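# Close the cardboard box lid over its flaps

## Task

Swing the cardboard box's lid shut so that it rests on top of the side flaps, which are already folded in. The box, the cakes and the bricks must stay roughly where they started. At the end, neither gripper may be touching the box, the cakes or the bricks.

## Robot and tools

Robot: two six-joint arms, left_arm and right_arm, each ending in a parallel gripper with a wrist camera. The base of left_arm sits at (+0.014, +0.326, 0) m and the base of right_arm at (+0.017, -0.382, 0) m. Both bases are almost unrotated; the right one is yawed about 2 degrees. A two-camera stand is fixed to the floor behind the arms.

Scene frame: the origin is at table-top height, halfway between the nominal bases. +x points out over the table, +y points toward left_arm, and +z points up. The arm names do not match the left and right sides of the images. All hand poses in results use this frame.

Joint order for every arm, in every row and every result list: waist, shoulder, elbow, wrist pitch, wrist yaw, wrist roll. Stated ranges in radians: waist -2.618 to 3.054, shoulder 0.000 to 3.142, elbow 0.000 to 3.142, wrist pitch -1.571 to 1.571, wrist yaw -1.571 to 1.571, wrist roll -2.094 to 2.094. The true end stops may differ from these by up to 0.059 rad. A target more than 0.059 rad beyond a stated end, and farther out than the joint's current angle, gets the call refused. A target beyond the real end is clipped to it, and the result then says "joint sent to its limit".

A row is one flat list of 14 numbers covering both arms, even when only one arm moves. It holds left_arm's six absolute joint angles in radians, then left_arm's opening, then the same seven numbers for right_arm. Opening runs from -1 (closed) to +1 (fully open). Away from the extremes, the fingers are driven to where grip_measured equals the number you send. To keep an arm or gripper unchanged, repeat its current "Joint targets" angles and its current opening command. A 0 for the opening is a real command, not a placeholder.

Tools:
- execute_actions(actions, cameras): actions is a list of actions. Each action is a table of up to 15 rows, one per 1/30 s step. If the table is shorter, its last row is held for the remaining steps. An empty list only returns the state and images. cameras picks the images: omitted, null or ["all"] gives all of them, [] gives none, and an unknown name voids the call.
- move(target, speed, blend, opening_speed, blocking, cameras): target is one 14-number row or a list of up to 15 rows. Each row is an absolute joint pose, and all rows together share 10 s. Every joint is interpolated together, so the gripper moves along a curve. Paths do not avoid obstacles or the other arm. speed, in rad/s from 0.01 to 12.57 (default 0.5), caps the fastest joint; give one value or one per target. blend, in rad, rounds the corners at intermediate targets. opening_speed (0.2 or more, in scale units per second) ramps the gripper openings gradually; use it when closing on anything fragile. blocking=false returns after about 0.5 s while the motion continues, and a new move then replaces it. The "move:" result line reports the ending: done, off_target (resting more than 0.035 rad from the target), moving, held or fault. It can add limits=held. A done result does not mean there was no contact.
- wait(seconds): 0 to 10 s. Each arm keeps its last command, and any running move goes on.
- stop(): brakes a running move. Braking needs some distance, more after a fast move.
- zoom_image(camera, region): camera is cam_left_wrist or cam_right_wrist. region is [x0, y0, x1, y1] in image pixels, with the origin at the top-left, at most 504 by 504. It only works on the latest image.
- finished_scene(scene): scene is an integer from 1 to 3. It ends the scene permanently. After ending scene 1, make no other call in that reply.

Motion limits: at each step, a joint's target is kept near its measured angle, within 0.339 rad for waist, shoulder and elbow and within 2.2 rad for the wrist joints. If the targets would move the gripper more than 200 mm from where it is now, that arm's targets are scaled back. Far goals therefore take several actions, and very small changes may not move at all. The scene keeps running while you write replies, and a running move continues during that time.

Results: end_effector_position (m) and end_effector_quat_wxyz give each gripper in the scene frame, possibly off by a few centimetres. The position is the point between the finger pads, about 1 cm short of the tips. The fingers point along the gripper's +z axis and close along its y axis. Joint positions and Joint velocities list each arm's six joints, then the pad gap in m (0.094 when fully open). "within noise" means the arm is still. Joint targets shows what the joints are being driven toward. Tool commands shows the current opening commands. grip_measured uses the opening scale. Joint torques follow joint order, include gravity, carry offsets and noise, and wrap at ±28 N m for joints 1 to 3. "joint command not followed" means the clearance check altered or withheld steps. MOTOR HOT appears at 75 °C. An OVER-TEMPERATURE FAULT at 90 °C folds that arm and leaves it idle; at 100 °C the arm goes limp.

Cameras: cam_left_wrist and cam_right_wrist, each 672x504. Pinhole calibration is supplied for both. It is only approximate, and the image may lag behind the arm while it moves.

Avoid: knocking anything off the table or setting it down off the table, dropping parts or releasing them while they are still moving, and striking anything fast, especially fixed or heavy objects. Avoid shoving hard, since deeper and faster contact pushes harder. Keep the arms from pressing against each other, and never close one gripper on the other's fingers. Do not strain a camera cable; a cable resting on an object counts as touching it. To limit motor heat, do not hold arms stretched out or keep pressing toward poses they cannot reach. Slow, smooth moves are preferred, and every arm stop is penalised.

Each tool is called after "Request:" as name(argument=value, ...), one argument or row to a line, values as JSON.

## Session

Request:
execute_actions(
  actions=[],
)

Scene clock: 0.00 s.
left_arm: end_effector_position=(+0.2438, +0.3012, +0.1838) grip_measured=+1.000 end_effector_quat_wxyz=(+0.599, -0.068, +0.798, +0.017) | right_arm: end_effector_position=(+0.2567, -0.1981, +0.2396) grip_measured=+1.000 end_effector_quat_wxyz=(+0.540, +0.084, +0.784, +0.296)
Joint positions: left_arm=[-0.666 0.278 0.321 -0.435 -0.741 -0.329 0.094] | right_arm=[0.934 0.719 0.523 -0.094 0.558 0.765 0.094]
Joint velocities: within noise
Joint torques (N m): no reading
Heat: left arm: 24 °C; right arm: 26 °C.
Joint targets: left_arm=[-0.666 0.272 0.329 -0.440 -0.746 -0.329] | right_arm=[0.934 0.713 0.530 -0.104 0.561 0.761]
Tool commands: left_gripper/opening=+1.0 right_gripper/opening=+1.0
camera_calibration:
cam_left_wrist: T_world_to_cam=[[0.134493, -0.990436, 0.0307916, 0.261111], [-0.652022, -0.111853, -0.749904, 0.36702], [0.746176, 0.0807804, -0.66083, 0.0030114], [0, 0, 0, 1]] pos_world=[0.201941, 0.299423, 0.26918]
cam_right_wrist: T_world_to_cam=[[0.184654, -0.811734, -0.554067, -0.0770184], [-0.693932, 0.291536, -0.658381, 0.43752], [0.69596, 0.506058, -0.509455, 0.128846], [0, 0, 0, 1]] pos_world=[0.228159, -0.255275, 0.311023]

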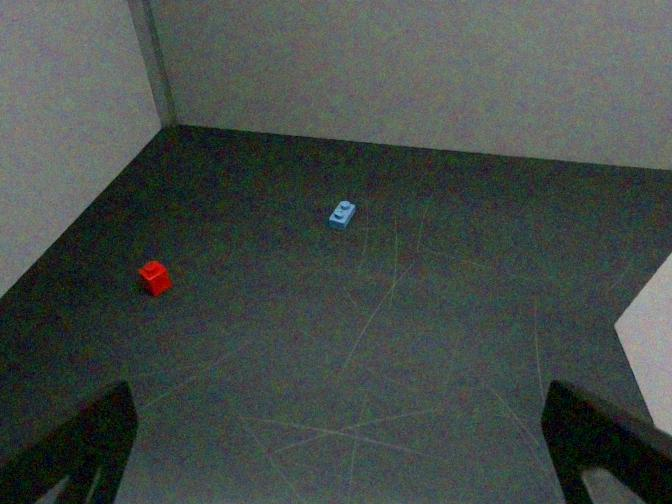

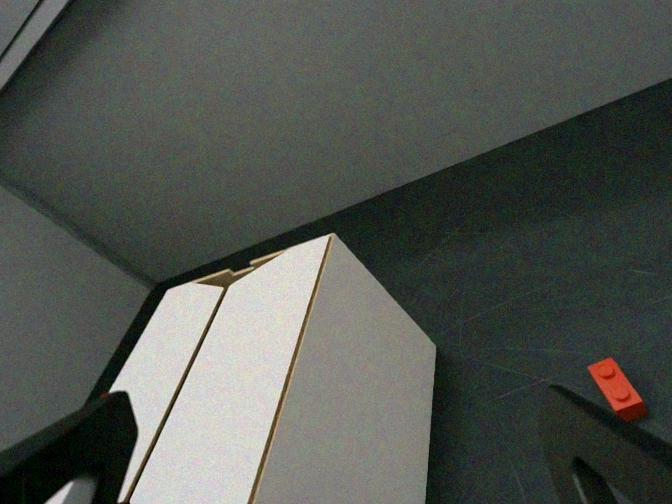

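Request:
move(
  target=[
    [-0.2, 0.9, 0.8, -0.3, 0.0, 0.0, 1, -0.1, 0.9, 0.8, -0.1, 0.0, 0.3, 1],
    [0.2, 1.1, 1.1, -0.2, 1.5, 0.002, 1, -0.3, 1.1, 1.1, -0.2, -1.5, 0.056, 1],
  ],
  blend=0.1,
)

Scene clock: 8.50 s.
left_arm: end_effector_position=(+0.2725, +0.1949, +0.3857) grip_measured=+1.000 end_effector_quat_wxyz=(+0.503, +0.358, +0.618, -0.487) | right_arm: end_effector_position=(+0.2835, -0.2650, +0.3913) grip_measured=+1.000 end_effector_quat_wxyz=(+0.512, -0.329, +0.632, +0.480)
Joint positions: left_arm=[0.195 1.094 1.064 -0.205 1.487 -0.01 0.094] | right_arm=[-0.293 1.095 1.075 -0.182 -1.489 0.072 0.094]
Joint velocities: within noise
Joint torques (N m): left_arm=[0.21 -2.63 12.4 1.04 0.35 0.08] | right_arm=[-0.69 -1.43 9.33 1.21 -0.17 -0.16]
Heat: left arm: 26 °C; right arm: 28 °C.
Joint targets: left_arm=[0.200 1.100 1.100 -0.200 1.500 0.002] | right_arm=[-0.300 1.100 1.100 -0.200 -1.500 0.056]
move: off_target (left_arm); left_arm: the elbow is farthest, 0.036 rad from its target
camera_calibration:
cam_left_wrist: T_world_to_cam=[[-0.93374, -0.281125, 0.221582, 0.225071], [-0.31794, 0.366965, -0.874214, 0.388854], [0.16445, -0.886739, -0.432031, 0.382497], [0, 0, 0, 1]] pos_world=[0.270888, 0.259752, 0.455321]
cam_right_wrist: T_world_to_cam=[[0.90655, -0.324762, -0.269623, -0.239196], [-0.360577, -0.263764, -0.894658, 0.426252], [0.219434, 0.908272, -0.356217, 0.403068], [0, 0, 0, 1]] pos_world=[0.282093, -0.331347, 0.460437]

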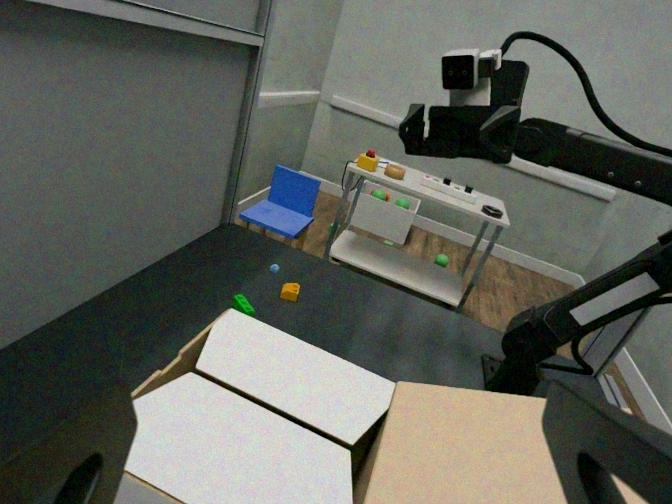

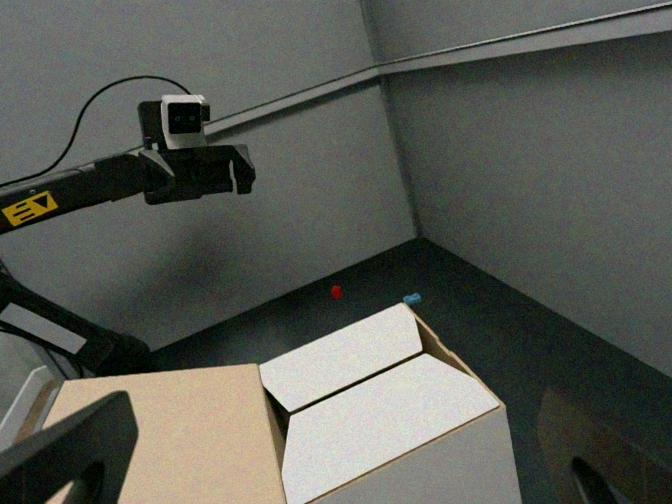

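Request:
move(
  target=[0.028, 0.906, 0.16, 0.777, 1.55, 1.1, 0.1, -0.3, 1.1, 1.1, -0.2, -1.5, 0.056, 1],
)

Scene clock: 17.73 s.
left_arm: end_effector_position=(+0.1759, +0.1520, +0.2107) grip_measured=+0.103 end_effector_quat_wxyz=(+0.695, +0.685, +0.174, -0.133) | right_arm: end_effector_position=(+0.2834, -0.2650, +0.3913) grip_measured=+1.000 end_effector_quat_wxyz=(+0.511, -0.330, +0.632, +0.480)
Joint positions: left_arm=[0.033 0.917 0.179 0.778 1.541 1.093 0.052] | right_arm=[-0.293 1.095 1.075 -0.183 -1.489 0.071 0.094]
Joint velocities: within noise
Joint torques (N m): left_arm=[-0.39 -1.88 6.56 0.9 0.06 0.09] | right_arm=[-0.72 -1.73 9.55 1.22 -0.16 -0.15]
Heat: left arm: 28 °C; right arm: 30 °C.
Joint targets: left_arm=[0.028 0.906 0.160 0.777 1.550 1.100] | right_arm=[-0.300 1.100 1.100 -0.200 -1.500 0.056]
move: done
camera_calibration:
cam_left_wrist: T_world_to_cam=[[-0.40354, -0.0381094, -0.914168, 0.27072], [0.799419, 0.471325, -0.372535, -0.0972762], [0.445067, -0.881136, -0.159733, 0.177133], [0, 0, 0, 1]] pos_world=[0.108175, 0.212244, 0.239539]
cam_right_wrist: T_world_to_cam=[[0.906695, -0.324024, -0.270022, -0.238718], [-0.360702, -0.263834, -0.894587, 0.426195], [0.218627, 0.908515, -0.356093, 0.403341], [0, 0, 0, 1]] pos_world=[0.281992, -0.331347, 0.460437]

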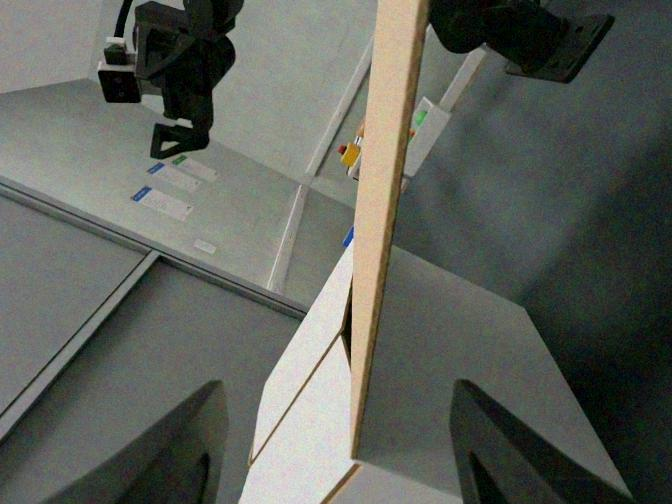

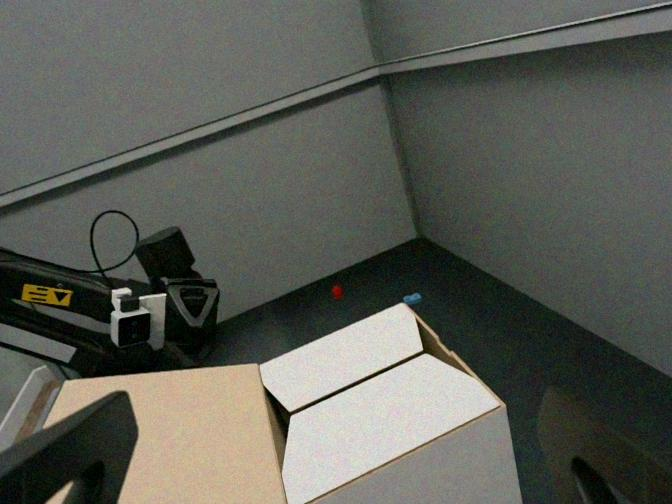

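Request:
move(
  target=[
    [-0.371, 0.996, 0.19, 0.835, 1.2, 1.1, 0.1, -0.3, 1.1, 1.1, -0.2, -1.5, 0.056, 1],
    [-0.456, 1.046, 0.215, 0.865, 1.115, 1.1, 0.1, -0.3, 1.1, 1.1, -0.2, -1.5, 0.056, 1],
  ],
  speed=0.25,
  blend=0.05,
)

Scene clock: 22.80 s.
left_arm: end_effector_position=(+0.1595, +0.0760, +0.1994) grip_measured=+0.103 end_effector_quat_wxyz=(+0.687, +0.687, +0.166, -0.167) | right_arm: end_effector_position=(+0.2834, -0.2650, +0.3913) grip_measured=+1.000 end_effector_quat_wxyz=(+0.511, -0.330, +0.632, +0.480)
Joint positions: left_arm=[-0.451 1.042 0.179 0.863 1.121 1.095 0.052] | right_arm=[-0.293 1.095 1.075 -0.183 -1.489 0.071 0.094]
Joint velocities: within noise
Joint torques (N m): left_arm=[-0.32 -1.55 11.59 1.16 -0.09 0.06] | right_arm=[-0.69 -1.68 9.52 1.25 -0.14 -0.18]
Heat: left arm: 28 °C; right arm: 31 °C.
Joint targets: left_arm=[-0.456 1.046 0.215 0.865 1.115 1.100] | right_arm=[-0.300 1.100 1.100 -0.200 -1.500 0.056]
move: off_target (left_arm); blend cut to 0.0425 rad at target 1; left_arm: the elbow is farthest, 0.036 rad from its target
camera_calibration:
cam_left_wrist: T_world_to_cam=[[-0.439377, -0.0115864, -0.898228, 0.251397], [0.812817, 0.420597, -0.403022, -0.044769], [0.382462, -0.907173, -0.175383, 0.130788], [0, 0, 0, 1]] pos_world=[0.0968255, 0.14039, 0.230707]
cam_right_wrist: T_world_to_cam=[[0.906695, -0.324024, -0.270022, -0.238718], [-0.360702, -0.263834, -0.894587, 0.426195], [0.218627, 0.908515, -0.356093, 0.403341], [0, 0, 0, 1]] pos_world=[0.281992, -0.331347, 0.460437]

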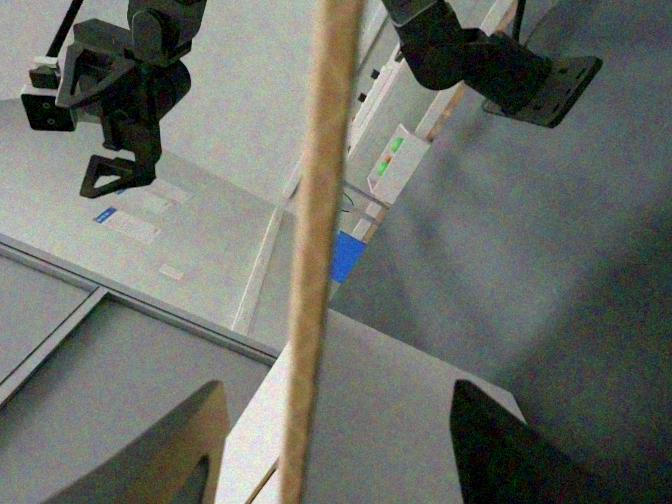

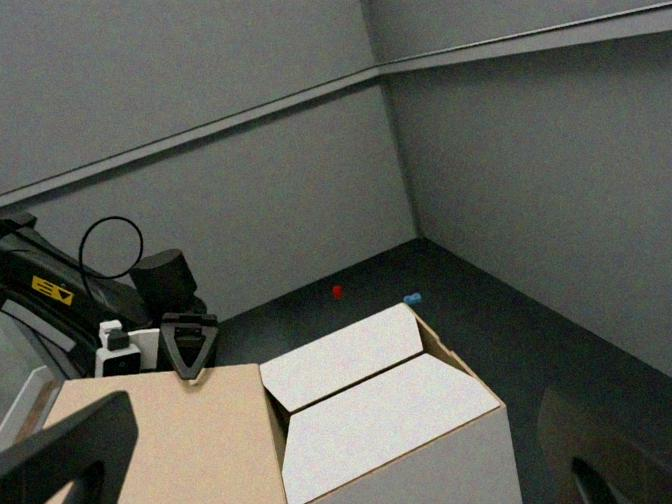

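Request:
move(
  target=[-0.5635, 1.115, 0.24, 0.905, 1.007, 1.1, 0.1, -0.3, 1.1, 1.1, -0.2, -1.5, 0.056, 1],
  speed=0.25,
)

Request:
move(
  target=[-0.5635, 1.115, 0.24, 0.905, 1.007, 1.1, -0.25, -0.3, 1.1, 1.1, -0.2, -1.5, 0.056, 1],
  opening_speed=0.5,
)

Scene clock: 28.60 s.
left_arm: end_effector_position=(+0.1587, +0.0555, +0.2002) grip_measured=+0.103 end_effector_quat_wxyz=(+0.687, +0.688, +0.164, -0.168) | right_arm: end_effector_position=(+0.2834, -0.2650, +0.3913) grip_measured=+1.000 end_effector_quat_wxyz=(+0.511, -0.330, +0.632, +0.480)
Joint positions: left_arm=[-0.558 1.109 0.208 0.903 1.018 1.096 0.052] | right_arm=[-0.293 1.095 1.075 -0.183 -1.489 0.071 0.094]
Joint velocities: within noise
Joint torques (N m): left_arm=[-0.4 -1.98 11.18 1.25 -0.12 0.03] | right_arm=[-0.5 -1.69 9.47 1.23 -0.13 -0.16]
Heat: left arm: 28 °C; right arm: 31 °C.
Joint targets: left_arm=[-0.563 1.115 0.240 0.905 1.007 1.100] | right_arm=[-0.300 1.100 1.100 -0.200 -1.500 0.056]
move: done
camera_calibration:
cam_left_wrist: T_world_to_cam=[[-0.438178, -0.0100489, -0.898832, 0.251235], [0.81529, 0.416665, -0.40211, -0.0354369], [0.378552, -0.909005, -0.174381, 0.113196], [0, 0, 0, 1]] pos_world=[0.0961266, 0.120186, 0.231308]
cam_right_wrist: T_world_to_cam=[[0.906695, -0.324024, -0.270022, -0.238718], [-0.360702, -0.263834, -0.894587, 0.426195], [0.218627, 0.908515, -0.356093, 0.403341], [0, 0, 0, 1]] pos_world=[0.281992, -0.331347, 0.460437]

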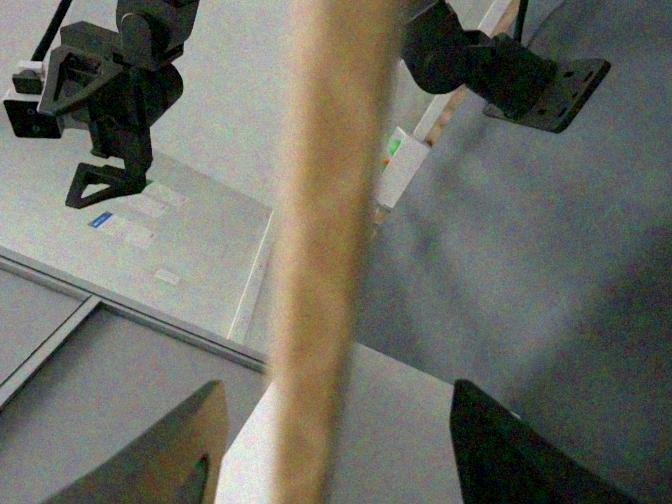

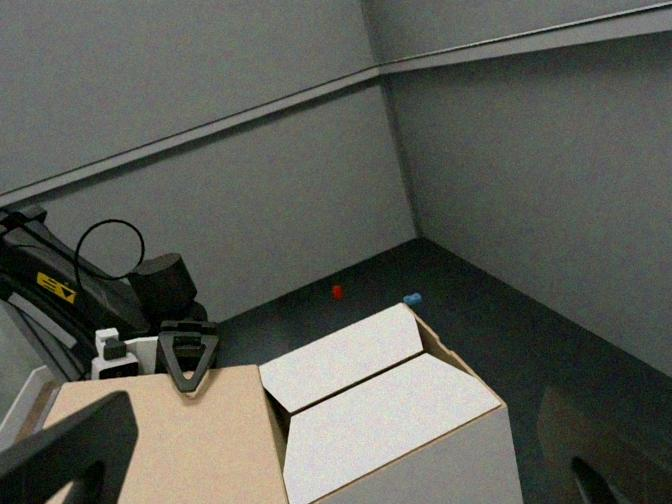

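Scene clock: 29.50 s.
left_arm: end_effector_position=(+0.1587, +0.0555, +0.2003) grip_measured=-0.247 end_effector_quat_wxyz=(+0.687, +0.688, +0.164, -0.168) | right_arm: end_effector_position=(+0.2834, -0.2650, +0.3913) grip_measured=+1.000 end_effector_quat_wxyz=(+0.511, -0.330, +0.632, +0.480)
Joint positions: left_arm=[-0.558 1.109 0.208 0.904 1.017 1.096 0.035] | right_arm=[-0.293 1.095 1.075 -0.183 -1.489 0.071 0.094]
Joint velocities: within noise
Joint torques (N m): left_arm=[-0.53 -1.99 11.1 1.22 -0.15 0] | right_arm=[-0.76 -1.63 9.33 1.23 -0.12 -0.16]
Heat: left arm: 28 °C; right arm: 31 °C.
Joint targets: left_arm=[-0.563 1.115 0.240 0.905 1.007 1.100] | right_arm=[-0.300 1.100 1.100 -0.200 -1.500 0.056]
move: done
camera_calibration:
cam_left_wrist: T_world_to_cam=[[-0.437578, -0.0105297, -0.899119, 0.251436], [0.815421, 0.41678, -0.401725, -0.0355941], [0.378965, -0.908947, -0.173787, 0.112991], [0, 0, 0, 1]] pos_world=[0.0962274, 0.120186, 0.231409]
cam_right_wrist: T_world_to_cam=[[0.906695, -0.324024, -0.270022, -0.238718], [-0.360702, -0.263834, -0.894587, 0.426195], [0.218627, 0.908515, -0.356093, 0.403341], [0, 0, 0, 1]] pos_world=[0.281992, -0.331347, 0.460437]

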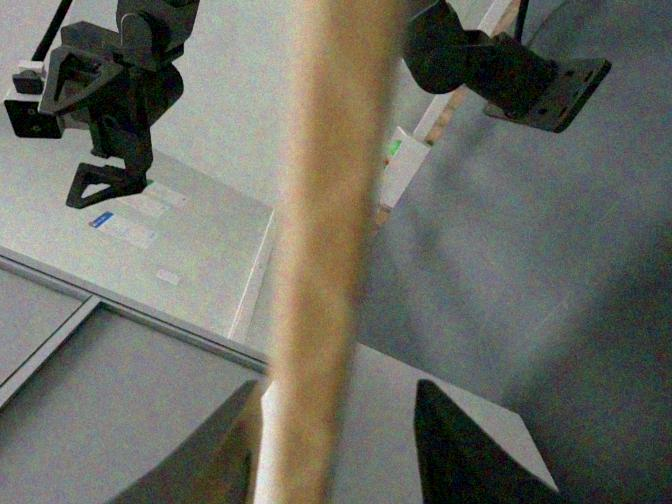

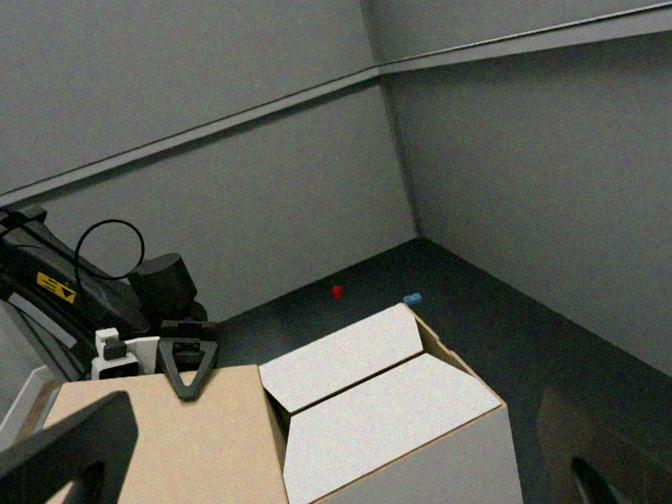

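Perfectly centered. Run the arc.

Request:
move(
  target=[
    [-0.5555, 0.988, 0.335, 0.685, 1.015, 0.85, -0.25, -0.3, 1.1, 1.1, -0.2, -1.5, 0.056, 1],
    [-0.481, 1.072, 0.465, 0.638, 1.089, 0.524, -0.25, -0.3, 1.1, 1.1, -0.2, -1.5, 0.056, 1],
    [-0.413, 1.202, 0.585, 0.649, 1.158, 0.175, -0.25, -0.3, 1.1, 1.1, -0.2, -1.5, 0.056, 1],
  ],
  speed=0.25,
  blend=0.08,
)

Request:
move(
  target=[
    [-0.358, 1.353, 0.685, 0.695, 1.212, -0.175, -0.25, -0.3, 1.1, 1.1, -0.2, -1.5, 0.056, 1],
    [-0.319, 1.509, 0.762, 0.775, 1.252, -0.524, -0.25, -0.3, 1.1, 1.1, -0.2, -1.5, 0.056, 1],
    [-0.292, 1.662, 0.81, 0.88, 1.279, -0.873, -0.25, -0.3, 1.1, 1.1, -0.2, -1.5, 0.056, 1],
    [-0.28, 1.77, 0.82, 0.972, 1.291, -1.13, -0.25, -0.3, 1.1, 1.1, -0.2, -1.5, 0.056, 1],
  ],
  speed=0.25,
  blend=0.08,
)

Scene clock: 38.33 s.
left_arm: end_effector_position=(+0.2188, +0.0549, +0.2625) grip_measured=-0.247 end_effector_quat_wxyz=(+0.541, +0.544, +0.452, -0.454) | right_arm: end_effector_position=(+0.2834, -0.2650, +0.3912) grip_measured=+1.000 end_effector_quat_wxyz=(+0.511, -0.329, +0.632, +0.480)
Joint positions: left_arm=[-0.419 1.197 0.544 0.647 1.154 0.185 0.035] | right_arm=[-0.293 1.095 1.075 -0.183 -1.489 0.071 0.094]
Joint velocities: within noise
Joint torques (N m): left_arm=[0.59 -3.6 12.6 1.15 0.07 -0.12] | right_arm=[-0.57 -1.62 9.51 1.2 -0.15 -0.13]
Heat: left arm: 29 °C; right arm: 32 °C.
Joint targets: left_arm=[-0.413 1.202 0.585 0.649 1.158 0.175] | right_arm=[-0.300 1.100 1.100 -0.200 -1.500 0.056]
move: off_target (left_arm); left_arm: the elbow is farthest, 0.041 rad from its target
camera_calibration:
cam_left_wrist: T_world_to_cam=[[-0.979869, -0.0080233, -0.19948, 0.268506], [0.177372, 0.423609, -0.88831, 0.20758], [0.0916287, -0.90581, -0.413658, 0.226179], [0, 0, 0, 1]] pos_world=[0.205557, 0.119097, 0.331518]
cam_right_wrist: T_world_to_cam=[[0.906607, -0.323968, -0.270384, -0.238534], [-0.361028, -0.263795, -0.894467, 0.426155], [0.218453, 0.908547, -0.35612, 0.403378], [0, 0, 0, 1]] pos_world=[0.281992, -0.331347, 0.460337]

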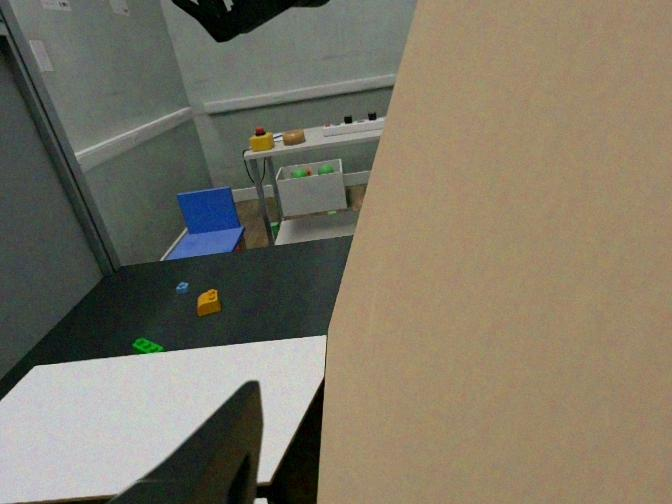

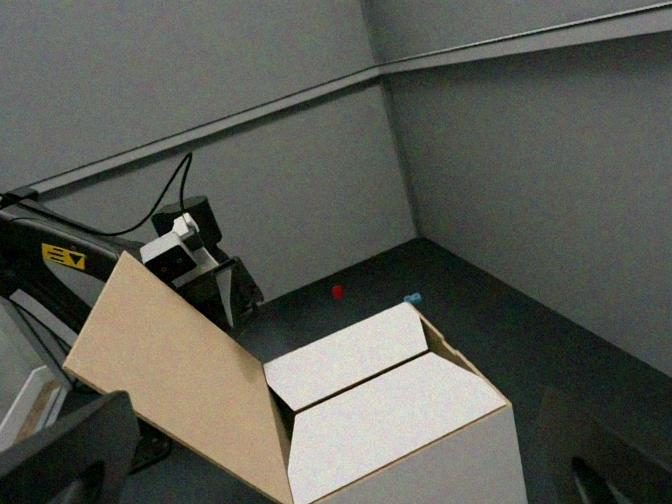

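Scene clock: 44.20 s.
left_arm: end_effector_position=(+0.3248, +0.0541, +0.2197) grip_measured=-0.248 end_effector_quat_wxyz=(+0.161, +0.173, +0.682, -0.692) | right_arm: end_effector_position=(+0.2834, -0.2650, +0.3912) grip_measured=+1.000 end_effector_quat_wxyz=(+0.511, -0.329, +0.632, +0.480)
Joint positions: left_arm=[-0.286 1.743 0.798 0.983 1.303 -1.13 0.035] | right_arm=[-0.293 1.095 1.075 -0.183 -1.489 0.071 0.094]
Joint velocities: within noise
Joint torques (N m): left_arm=[0.53 -6.53 9.7 0.93 -0.13 0] | right_arm=[-0.72 -1.83 9.46 1.2 -0.15 -0.11]
Heat: left arm: 29 °C; right arm: 33 °C.
Joint targets: left_arm=[-0.280 1.770 0.820 0.972 1.291 -1.130] | right_arm=[-0.300 1.100 1.100 -0.200 -1.500 0.056]
move: done
camera_calibration:
cam_left_wrist: T_world_to_cam=[[-0.477965, 0.00562303, 0.878361, -0.0367742], [-0.790378, 0.433511, -0.432863, 0.364898], [-0.383213, -0.901131, -0.202759, 0.305617], [0, 0, 0, 1]] pos_world=[0.387947, 0.11742, 0.252219]
cam_right_wrist: T_world_to_cam=[[0.906607, -0.323968, -0.270384, -0.238534], [-0.361028, -0.263795, -0.894467, 0.426155], [0.218453, 0.908547, -0.35612, 0.403378], [0, 0, 0, 1]] pos_world=[0.281992, -0.331347, 0.460337]

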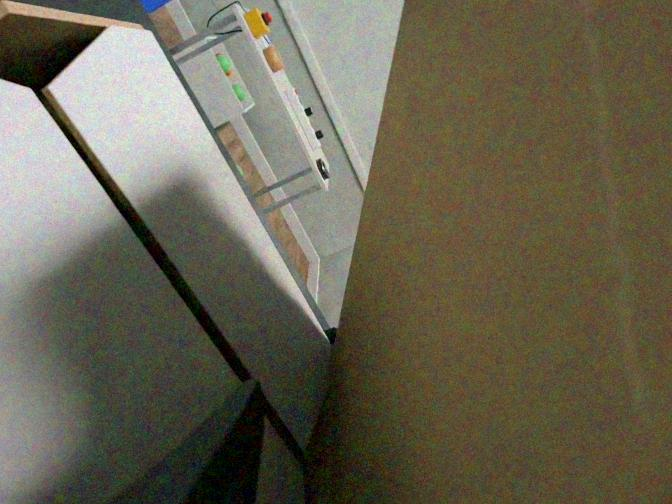

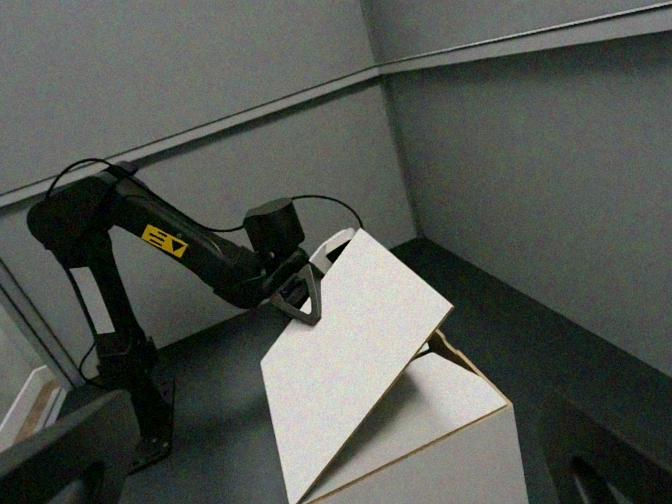

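Request:
move(
  target=[
    [-0.278, 1.81, 0.825, 1.005, 1.293, -1.2, -0.25, -0.3, 1.1, 1.1, -0.2, -1.5, 0.056, 1],
    [0.073, 1.80, 0.815, 1.005, 1.55, -1.2, -0.25, -0.3, 1.1, 1.1, -0.2, -1.5, 0.056, 1],
  ],
  speed=0.25,
)

Request:
move(
  target=[
    [0.1, 1.98, 2.45, -1.25, 0, 0, -1, -0.3, 1.1, 1.1, -0.2, -1.5, 0.056, 1],
    [-0.73, 1.98, 2.45, -1.25, 0, 0, -1, -0.3, 1.1, 1.1, -0.2, -1.5, 0.056, 1],
  ],
  speed=0.5,
  blend=0.05,
)

Scene clock: 50.40 s.
left_arm: end_effector_position=(+0.3651, +0.1713, +0.2080) grip_measured=-0.248 end_effector_quat_wxyz=(+0.177, +0.108, +0.699, -0.685) | right_arm: end_effector_position=(+0.2834, -0.2650, +0.3912) grip_measured=+1.000 end_effector_quat_wxyz=(+0.511, -0.329, +0.632, +0.480)
Joint positions: left_arm=[0.072 1.793 0.81 1.016 1.542 -1.198 0.035] | right_arm=[-0.293 1.095 1.075 -0.183 -1.489 0.071 0.094]
Joint velocities: within noise
Joint torques (N m): left_arm=[0.16 -8.16 7.54 0.75 0.03 -0.05] | right_arm=[-0.72 -1.72 9.65 1.25 -0.15 -0.11]
Heat: left arm: 29 °C; right arm: 33 °C.
Joint targets: left_arm=[0.073 1.800 0.815 1.005 1.550 -1.200] | right_arm=[-0.300 1.100 1.100 -0.200 -1.500 0.056]
move: done
camera_calibration:
cam_left_wrist: T_world_to_cam=[[-0.410056, -0.0525261, 0.910547, -0.0293991], [-0.865325, 0.337883, -0.370199, 0.371607], [-0.288213, -0.939721, -0.184003, 0.392301], [0, 0, 0, 1]] pos_world=[0.422572, 0.241549, 0.236522]
cam_right_wrist: T_world_to_cam=[[0.906607, -0.323968, -0.270384, -0.238534], [-0.361028, -0.263795, -0.894467, 0.426155], [0.218453, 0.908547, -0.35612, 0.403378], [0, 0, 0, 1]] pos_world=[0.281992, -0.331347, 0.460337]

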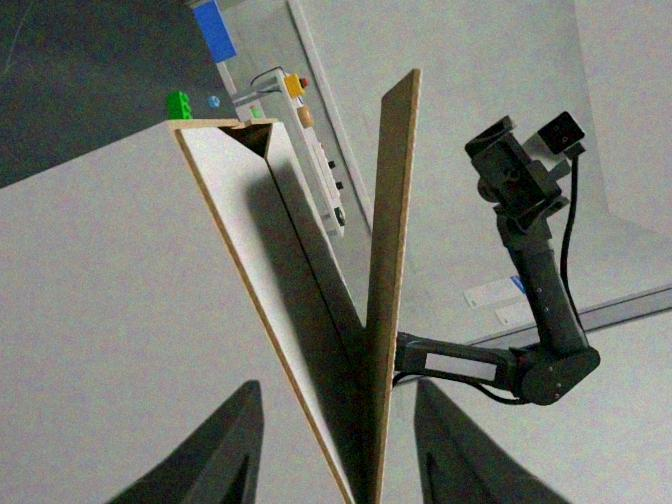

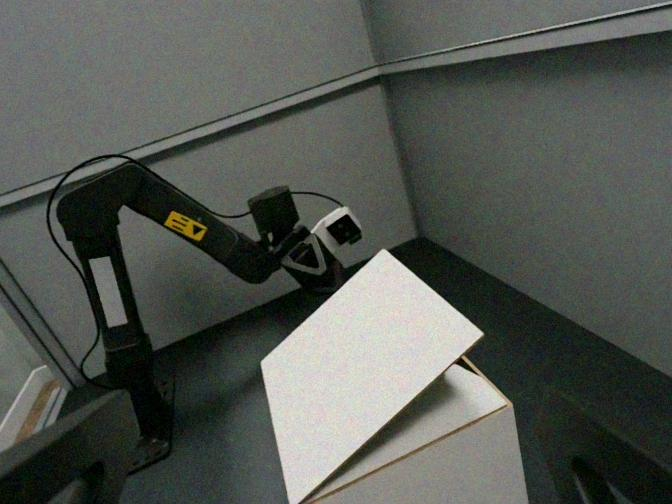

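Scene clock: 57.07 s.
left_arm: end_effector_position=(+0.3788, -0.0049, +0.3476) grip_measured=-0.994 end_effector_quat_wxyz=(+0.357, +0.330, +0.862, -0.143) | right_arm: end_effector_position=(+0.2834, -0.2650, +0.3912) grip_measured=+1.000 end_effector_quat_wxyz=(+0.511, -0.329, +0.632, +0.480)
Joint positions: left_arm=[-0.735 1.964 2.419 -1.236 0.006 -0.009 0] | right_arm=[-0.293 1.095 1.075 -0.183 -1.489 0.071 0.094]
Joint velocities: within noise
Joint torques (N m): left_arm=[0.5 -9.94 10.71 1.01 -0.1 0.05] | right_arm=[-0.7 -1.65 9.55 1.25 -0.13 -0.13]
Heat: left arm: 29 °C; right arm: 33 °C.
Joint targets: left_arm=[-0.730 1.980 2.450 -1.250 0.000 0.000] | right_arm=[-0.300 1.100 1.100 -0.200 -1.500 0.056]
move: done
camera_calibration:
cam_left_wrist: T_world_to_cam=[[-0.674537, -0.738122, -0.0132295, 0.257769], [-0.689298, 0.636133, -0.346703, 0.421292], [0.264325, -0.224745, -0.937882, 0.312671], [0, 0, 0, 1]] pos_world=[0.381624, -0.00746129, 0.442722]
cam_right_wrist: T_world_to_cam=[[0.906607, -0.323968, -0.270384, -0.238534], [-0.361028, -0.263795, -0.894467, 0.426155], [0.218453, 0.908547, -0.35612, 0.403378], [0, 0, 0, 1]] pos_world=[0.281992, -0.331347, 0.460337]

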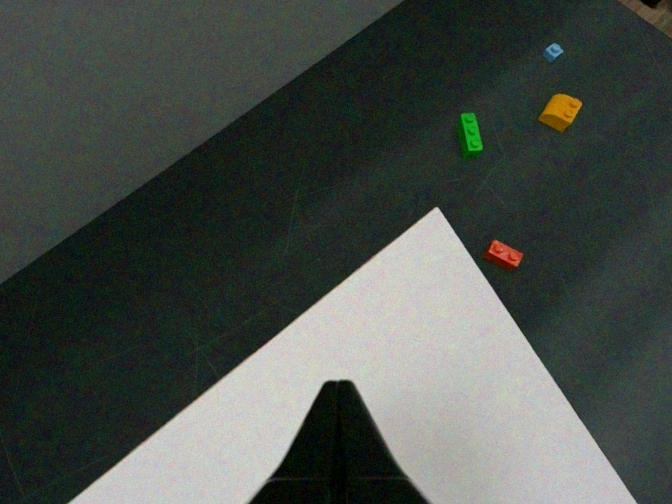

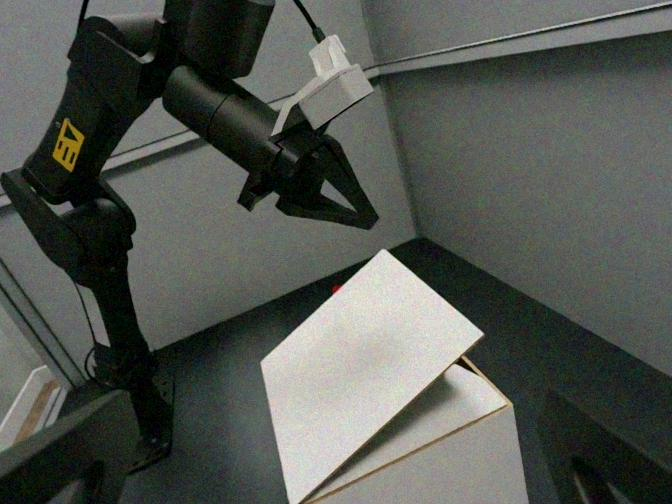

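Request:
move(
  target=[
    [-0.73, 1.853, 2.07, -1.002, 0, 0, -1, -0.3, 1.1, 1.1, -0.2, -1.5, 0.056, 1],
    [-0.73, 1.777, 1.763, -0.771, 0, 0, -1, -0.3, 1.1, 1.1, -0.2, -1.5, 0.056, 1],
    [-0.73, 1.76, 1.6, -0.63, 0, 0, -1, -0.3, 1.1, 1.1, -0.2, -1.5, 0.056, 1],
  ],
  speed=0.2,
  blend=0.03,
)

Request:
move(
  target=[-0.73, 1.755, 1.51, -0.55, 0, 0, -1, -0.3, 1.1, 1.1, -0.2, -1.5, 0.056, 1],
  speed=0.1,
)

Request:
move(
  target=[-0.73, 1.755, 1.45, -0.5, 0, 0, -1, -0.3, 1.1, 1.1, -0.2, -1.5, 0.056, 1],
  speed=0.1,
)

Request:
move(
  target=[
    [-0.73, 1.777, 1.763, -0.771, 0, 0, -1, -0.3, 1.1, 1.1, -0.2, -1.5, 0.056, 1],
    [-0.73, 1.853, 2.1, -1.002, 0, 0, -1, -0.3, 1.1, 1.1, -0.2, -1.5, 0.056, 1],
    [0.0, 1.7, 1.9, -1.0, 0, 0, -1, -0.3, 1.1, 1.1, -0.2, -1.5, 0.056, 1],
  ],
  speed=0.4,
  blend=0.03,
)

Scene clock: 66.53 s.
left_arm: end_effector_position=(+0.3859, -0.0113, +0.2104) grip_measured=-0.994 end_effector_quat_wxyz=(+0.343, +0.332, +0.868, -0.137) | right_arm: end_effector_position=(+0.2834, -0.2650, +0.3912) grip_measured=+1.000 end_effector_quat_wxyz=(+0.511, -0.329, +0.632, +0.480)
Joint positions: left_arm=[-0.735 1.795 1.621 -0.64 0.006 -0.009 0] | right_arm=[-0.293 1.095 1.075 -0.183 -1.489 0.071 0.094]
Joint velocities: within noise
Joint torques (N m): left_arm=[0.38 -13.87 7.47 1.23 -0.06 0.06] | right_arm=[-0.68 -1.92 9.32 1.21 -0.15 -0.15]
Heat: left arm: 29 °C; right arm: 33 °C.
Joint targets: left_arm=[-0.730 1.760 1.600 -0.630 0.000 0.000] | right_arm=[-0.300 1.100 1.100 -0.200 -1.500 0.056]
move: done
camera_calibration:
cam_left_wrist: T_world_to_cam=[[-0.674878, -0.737812, -0.0131507, 0.2562], [-0.697414, 0.643547, -0.315376, 0.379316], [0.241151, -0.203669, -0.948876, 0.192178], [0, 0, 0, 1]] pos_world=[0.3911, -0.0159397, 0.305349]
cam_right_wrist: T_world_to_cam=[[0.906607, -0.323968, -0.270384, -0.238534], [-0.361028, -0.263795, -0.894467, 0.426155], [0.218453, 0.908547, -0.35612, 0.403378], [0, 0, 0, 1]] pos_world=[0.281992, -0.331347, 0.460337]

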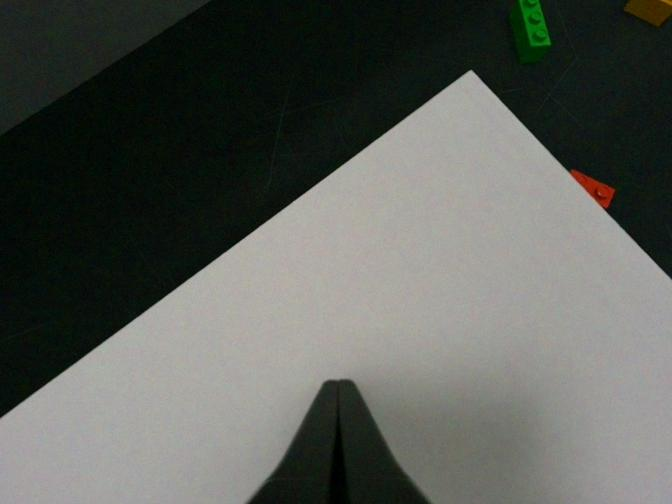

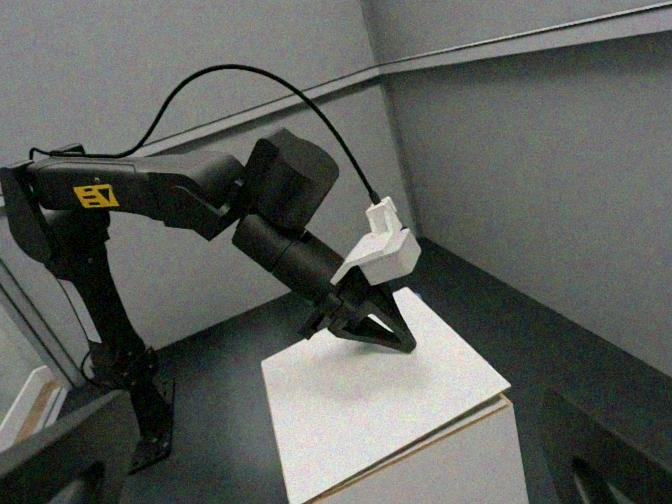

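Scene clock: 67.87 s.
left_arm: end_effector_position=(+0.3855, -0.0109, +0.1965) grip_measured=-0.994 end_effector_quat_wxyz=(+0.350, +0.331, +0.865, -0.140) | right_arm: end_effector_position=(+0.2834, -0.2650, +0.3912) grip_measured=+1.000 end_effector_quat_wxyz=(+0.511, -0.329, +0.632, +0.480)
Joint positions: left_arm=[-0.735 1.78 1.536 -0.554 0.006 -0.009 0] | right_arm=[-0.293 1.095 1.075 -0.183 -1.489 0.071 0.094]
Joint velocities: within noise
Joint torques (N m): left_arm=[0.64 -12.7 7.09 1.23 -0.05 0] | right_arm=[-0.66 -1.81 9.48 1.21 -0.14 -0.12]
Heat: left arm: 28 °C; right arm: 34 °C.
Joint targets: left_arm=[-0.730 1.755 1.510 -0.550 0.000 0.000] | right_arm=[-0.300 1.100 1.100 -0.200 -1.500 0.056]
move: done
camera_calibration:
cam_left_wrist: T_world_to_cam=[[-0.674684, -0.737988, -0.0132379, 0.255919], [-0.693592, 0.640027, -0.3306, 0.375856], [0.252451, -0.213869, -0.943678, 0.173671], [0, 0, 0, 1]] pos_world=[0.389512, -0.0145501, 0.291536]
cam_right_wrist: T_world_to_cam=[[0.906607, -0.323968, -0.270384, -0.238534], [-0.361028, -0.263795, -0.894467, 0.426155], [0.218453, 0.908547, -0.35612, 0.403378], [0, 0, 0, 1]] pos_world=[0.281992, -0.331347, 0.460337]

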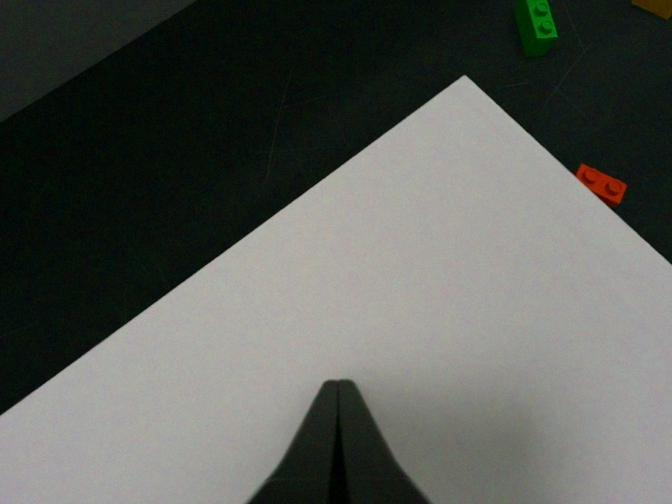

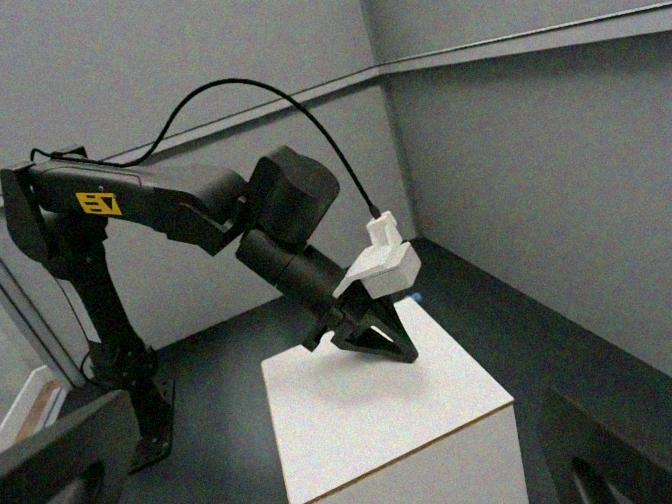

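Scene clock: 68.93 s.
left_arm: end_effector_position=(+0.3864, -0.0118, +0.1954) grip_measured=-0.994 end_effector_quat_wxyz=(+0.365, +0.328, +0.859, -0.146) | right_arm: end_effector_position=(+0.2834, -0.2650, +0.3912) grip_measured=+1.000 end_effector_quat_wxyz=(+0.511, -0.329, +0.632, +0.480)
Joint positions: left_arm=[-0.735 1.761 1.484 -0.485 0.006 -0.009 0] | right_arm=[-0.293 1.095 1.075 -0.183 -1.489 0.071 0.094]
Joint velocities: within noise
Joint torques (N m): left_arm=[0.42 -10.78 6.23 1.08 -0.05 0.02] | right_arm=[-0.49 -1.81 9.35 1.27 -0.18 -0.15]
Heat: left arm: 28 °C; right arm: 34 °C.
Joint targets: left_arm=[-0.730 1.755 1.450 -0.500 0.000 0.000] | right_arm=[-0.300 1.100 1.100 -0.200 -1.500 0.056]
move: done
camera_calibration:
cam_left_wrist: T_world_to_cam=[[-0.67438, -0.738264, -0.0133234, 0.255764], [-0.684449, 0.631788, -0.36383, 0.379578], [0.27702, -0.236241, -0.93137, 0.160084], [0, 0, 0, 1]] pos_world=[0.387937, -0.0131734, 0.290607]
cam_right_wrist: T_world_to_cam=[[0.906607, -0.323968, -0.270384, -0.238534], [-0.361028, -0.263795, -0.894467, 0.426155], [0.218453, 0.908547, -0.35612, 0.403378], [0, 0, 0, 1]] pos_world=[0.281992, -0.331347, 0.460337]

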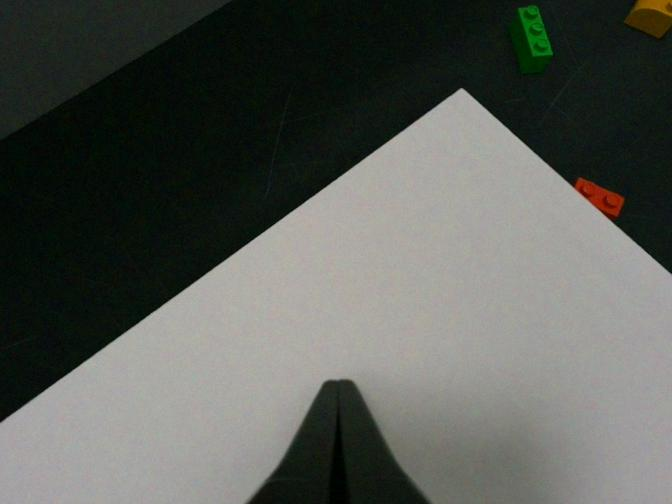

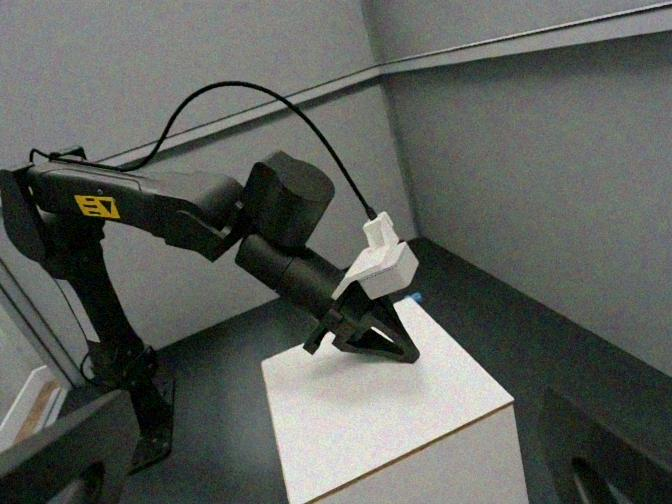

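Scene clock: 72.77 s.
left_arm: end_effector_position=(+0.4799, +0.3282, +0.3052) grip_measured=-0.994 end_effector_quat_wxyz=(+0.377, -0.005, +0.926, -0.001) | right_arm: end_effector_position=(+0.2834, -0.2650, +0.3912) grip_measured=+1.000 end_effector_quat_wxyz=(+0.511, -0.329, +0.632, +0.480)
Joint positions: left_arm=[0.003 1.731 1.922 -0.989 0 -0.008 0] | right_arm=[-0.293 1.095 1.075 -0.183 -1.489 0.071 0.094]
Joint velocities: within noise
Joint torques (N m): left_arm=[-0.24 -12.27 6.8 1 -0.02 0.02] | right_arm=[-0.62 -1.83 9.52 1.24 -0.12 -0.14]
Heat: left arm: 28 °C; right arm: 34 °C.
Joint targets: left_arm=[0.000 1.700 1.900 -1.000 0.000 0.000] | right_arm=[-0.300 1.100 1.100 -0.200 -1.500 0.056]
move: done
camera_calibration:
cam_left_wrist: T_world_to_cam=[[0.00182982, -0.999839, -0.0178575, 0.334012], [-0.943775, 0.00417674, -0.330561, 0.588913], [0.330583, 0.0174583, -0.943616, 0.211523], [0, 0, 0, 1]] pos_world=[0.485264, 0.327805, 0.400232]
cam_right_wrist: T_world_to_cam=[[0.906607, -0.323968, -0.270384, -0.238534], [-0.361028, -0.263795, -0.894467, 0.426155], [0.218453, 0.908547, -0.35612, 0.403378], [0, 0, 0, 1]] pos_world=[0.281992, -0.331347, 0.460337]

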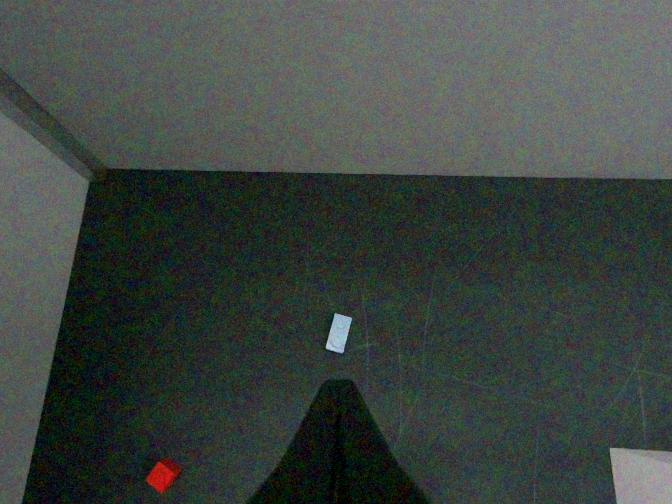

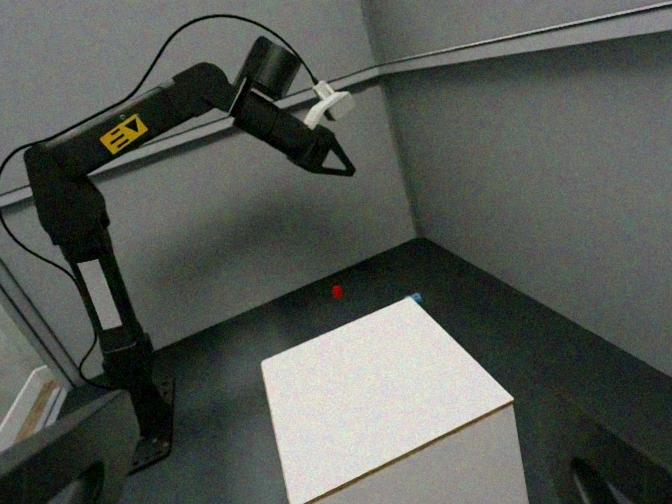

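Request:
finished_scene(
  scene=3,
)

The scene is finished: the task was done.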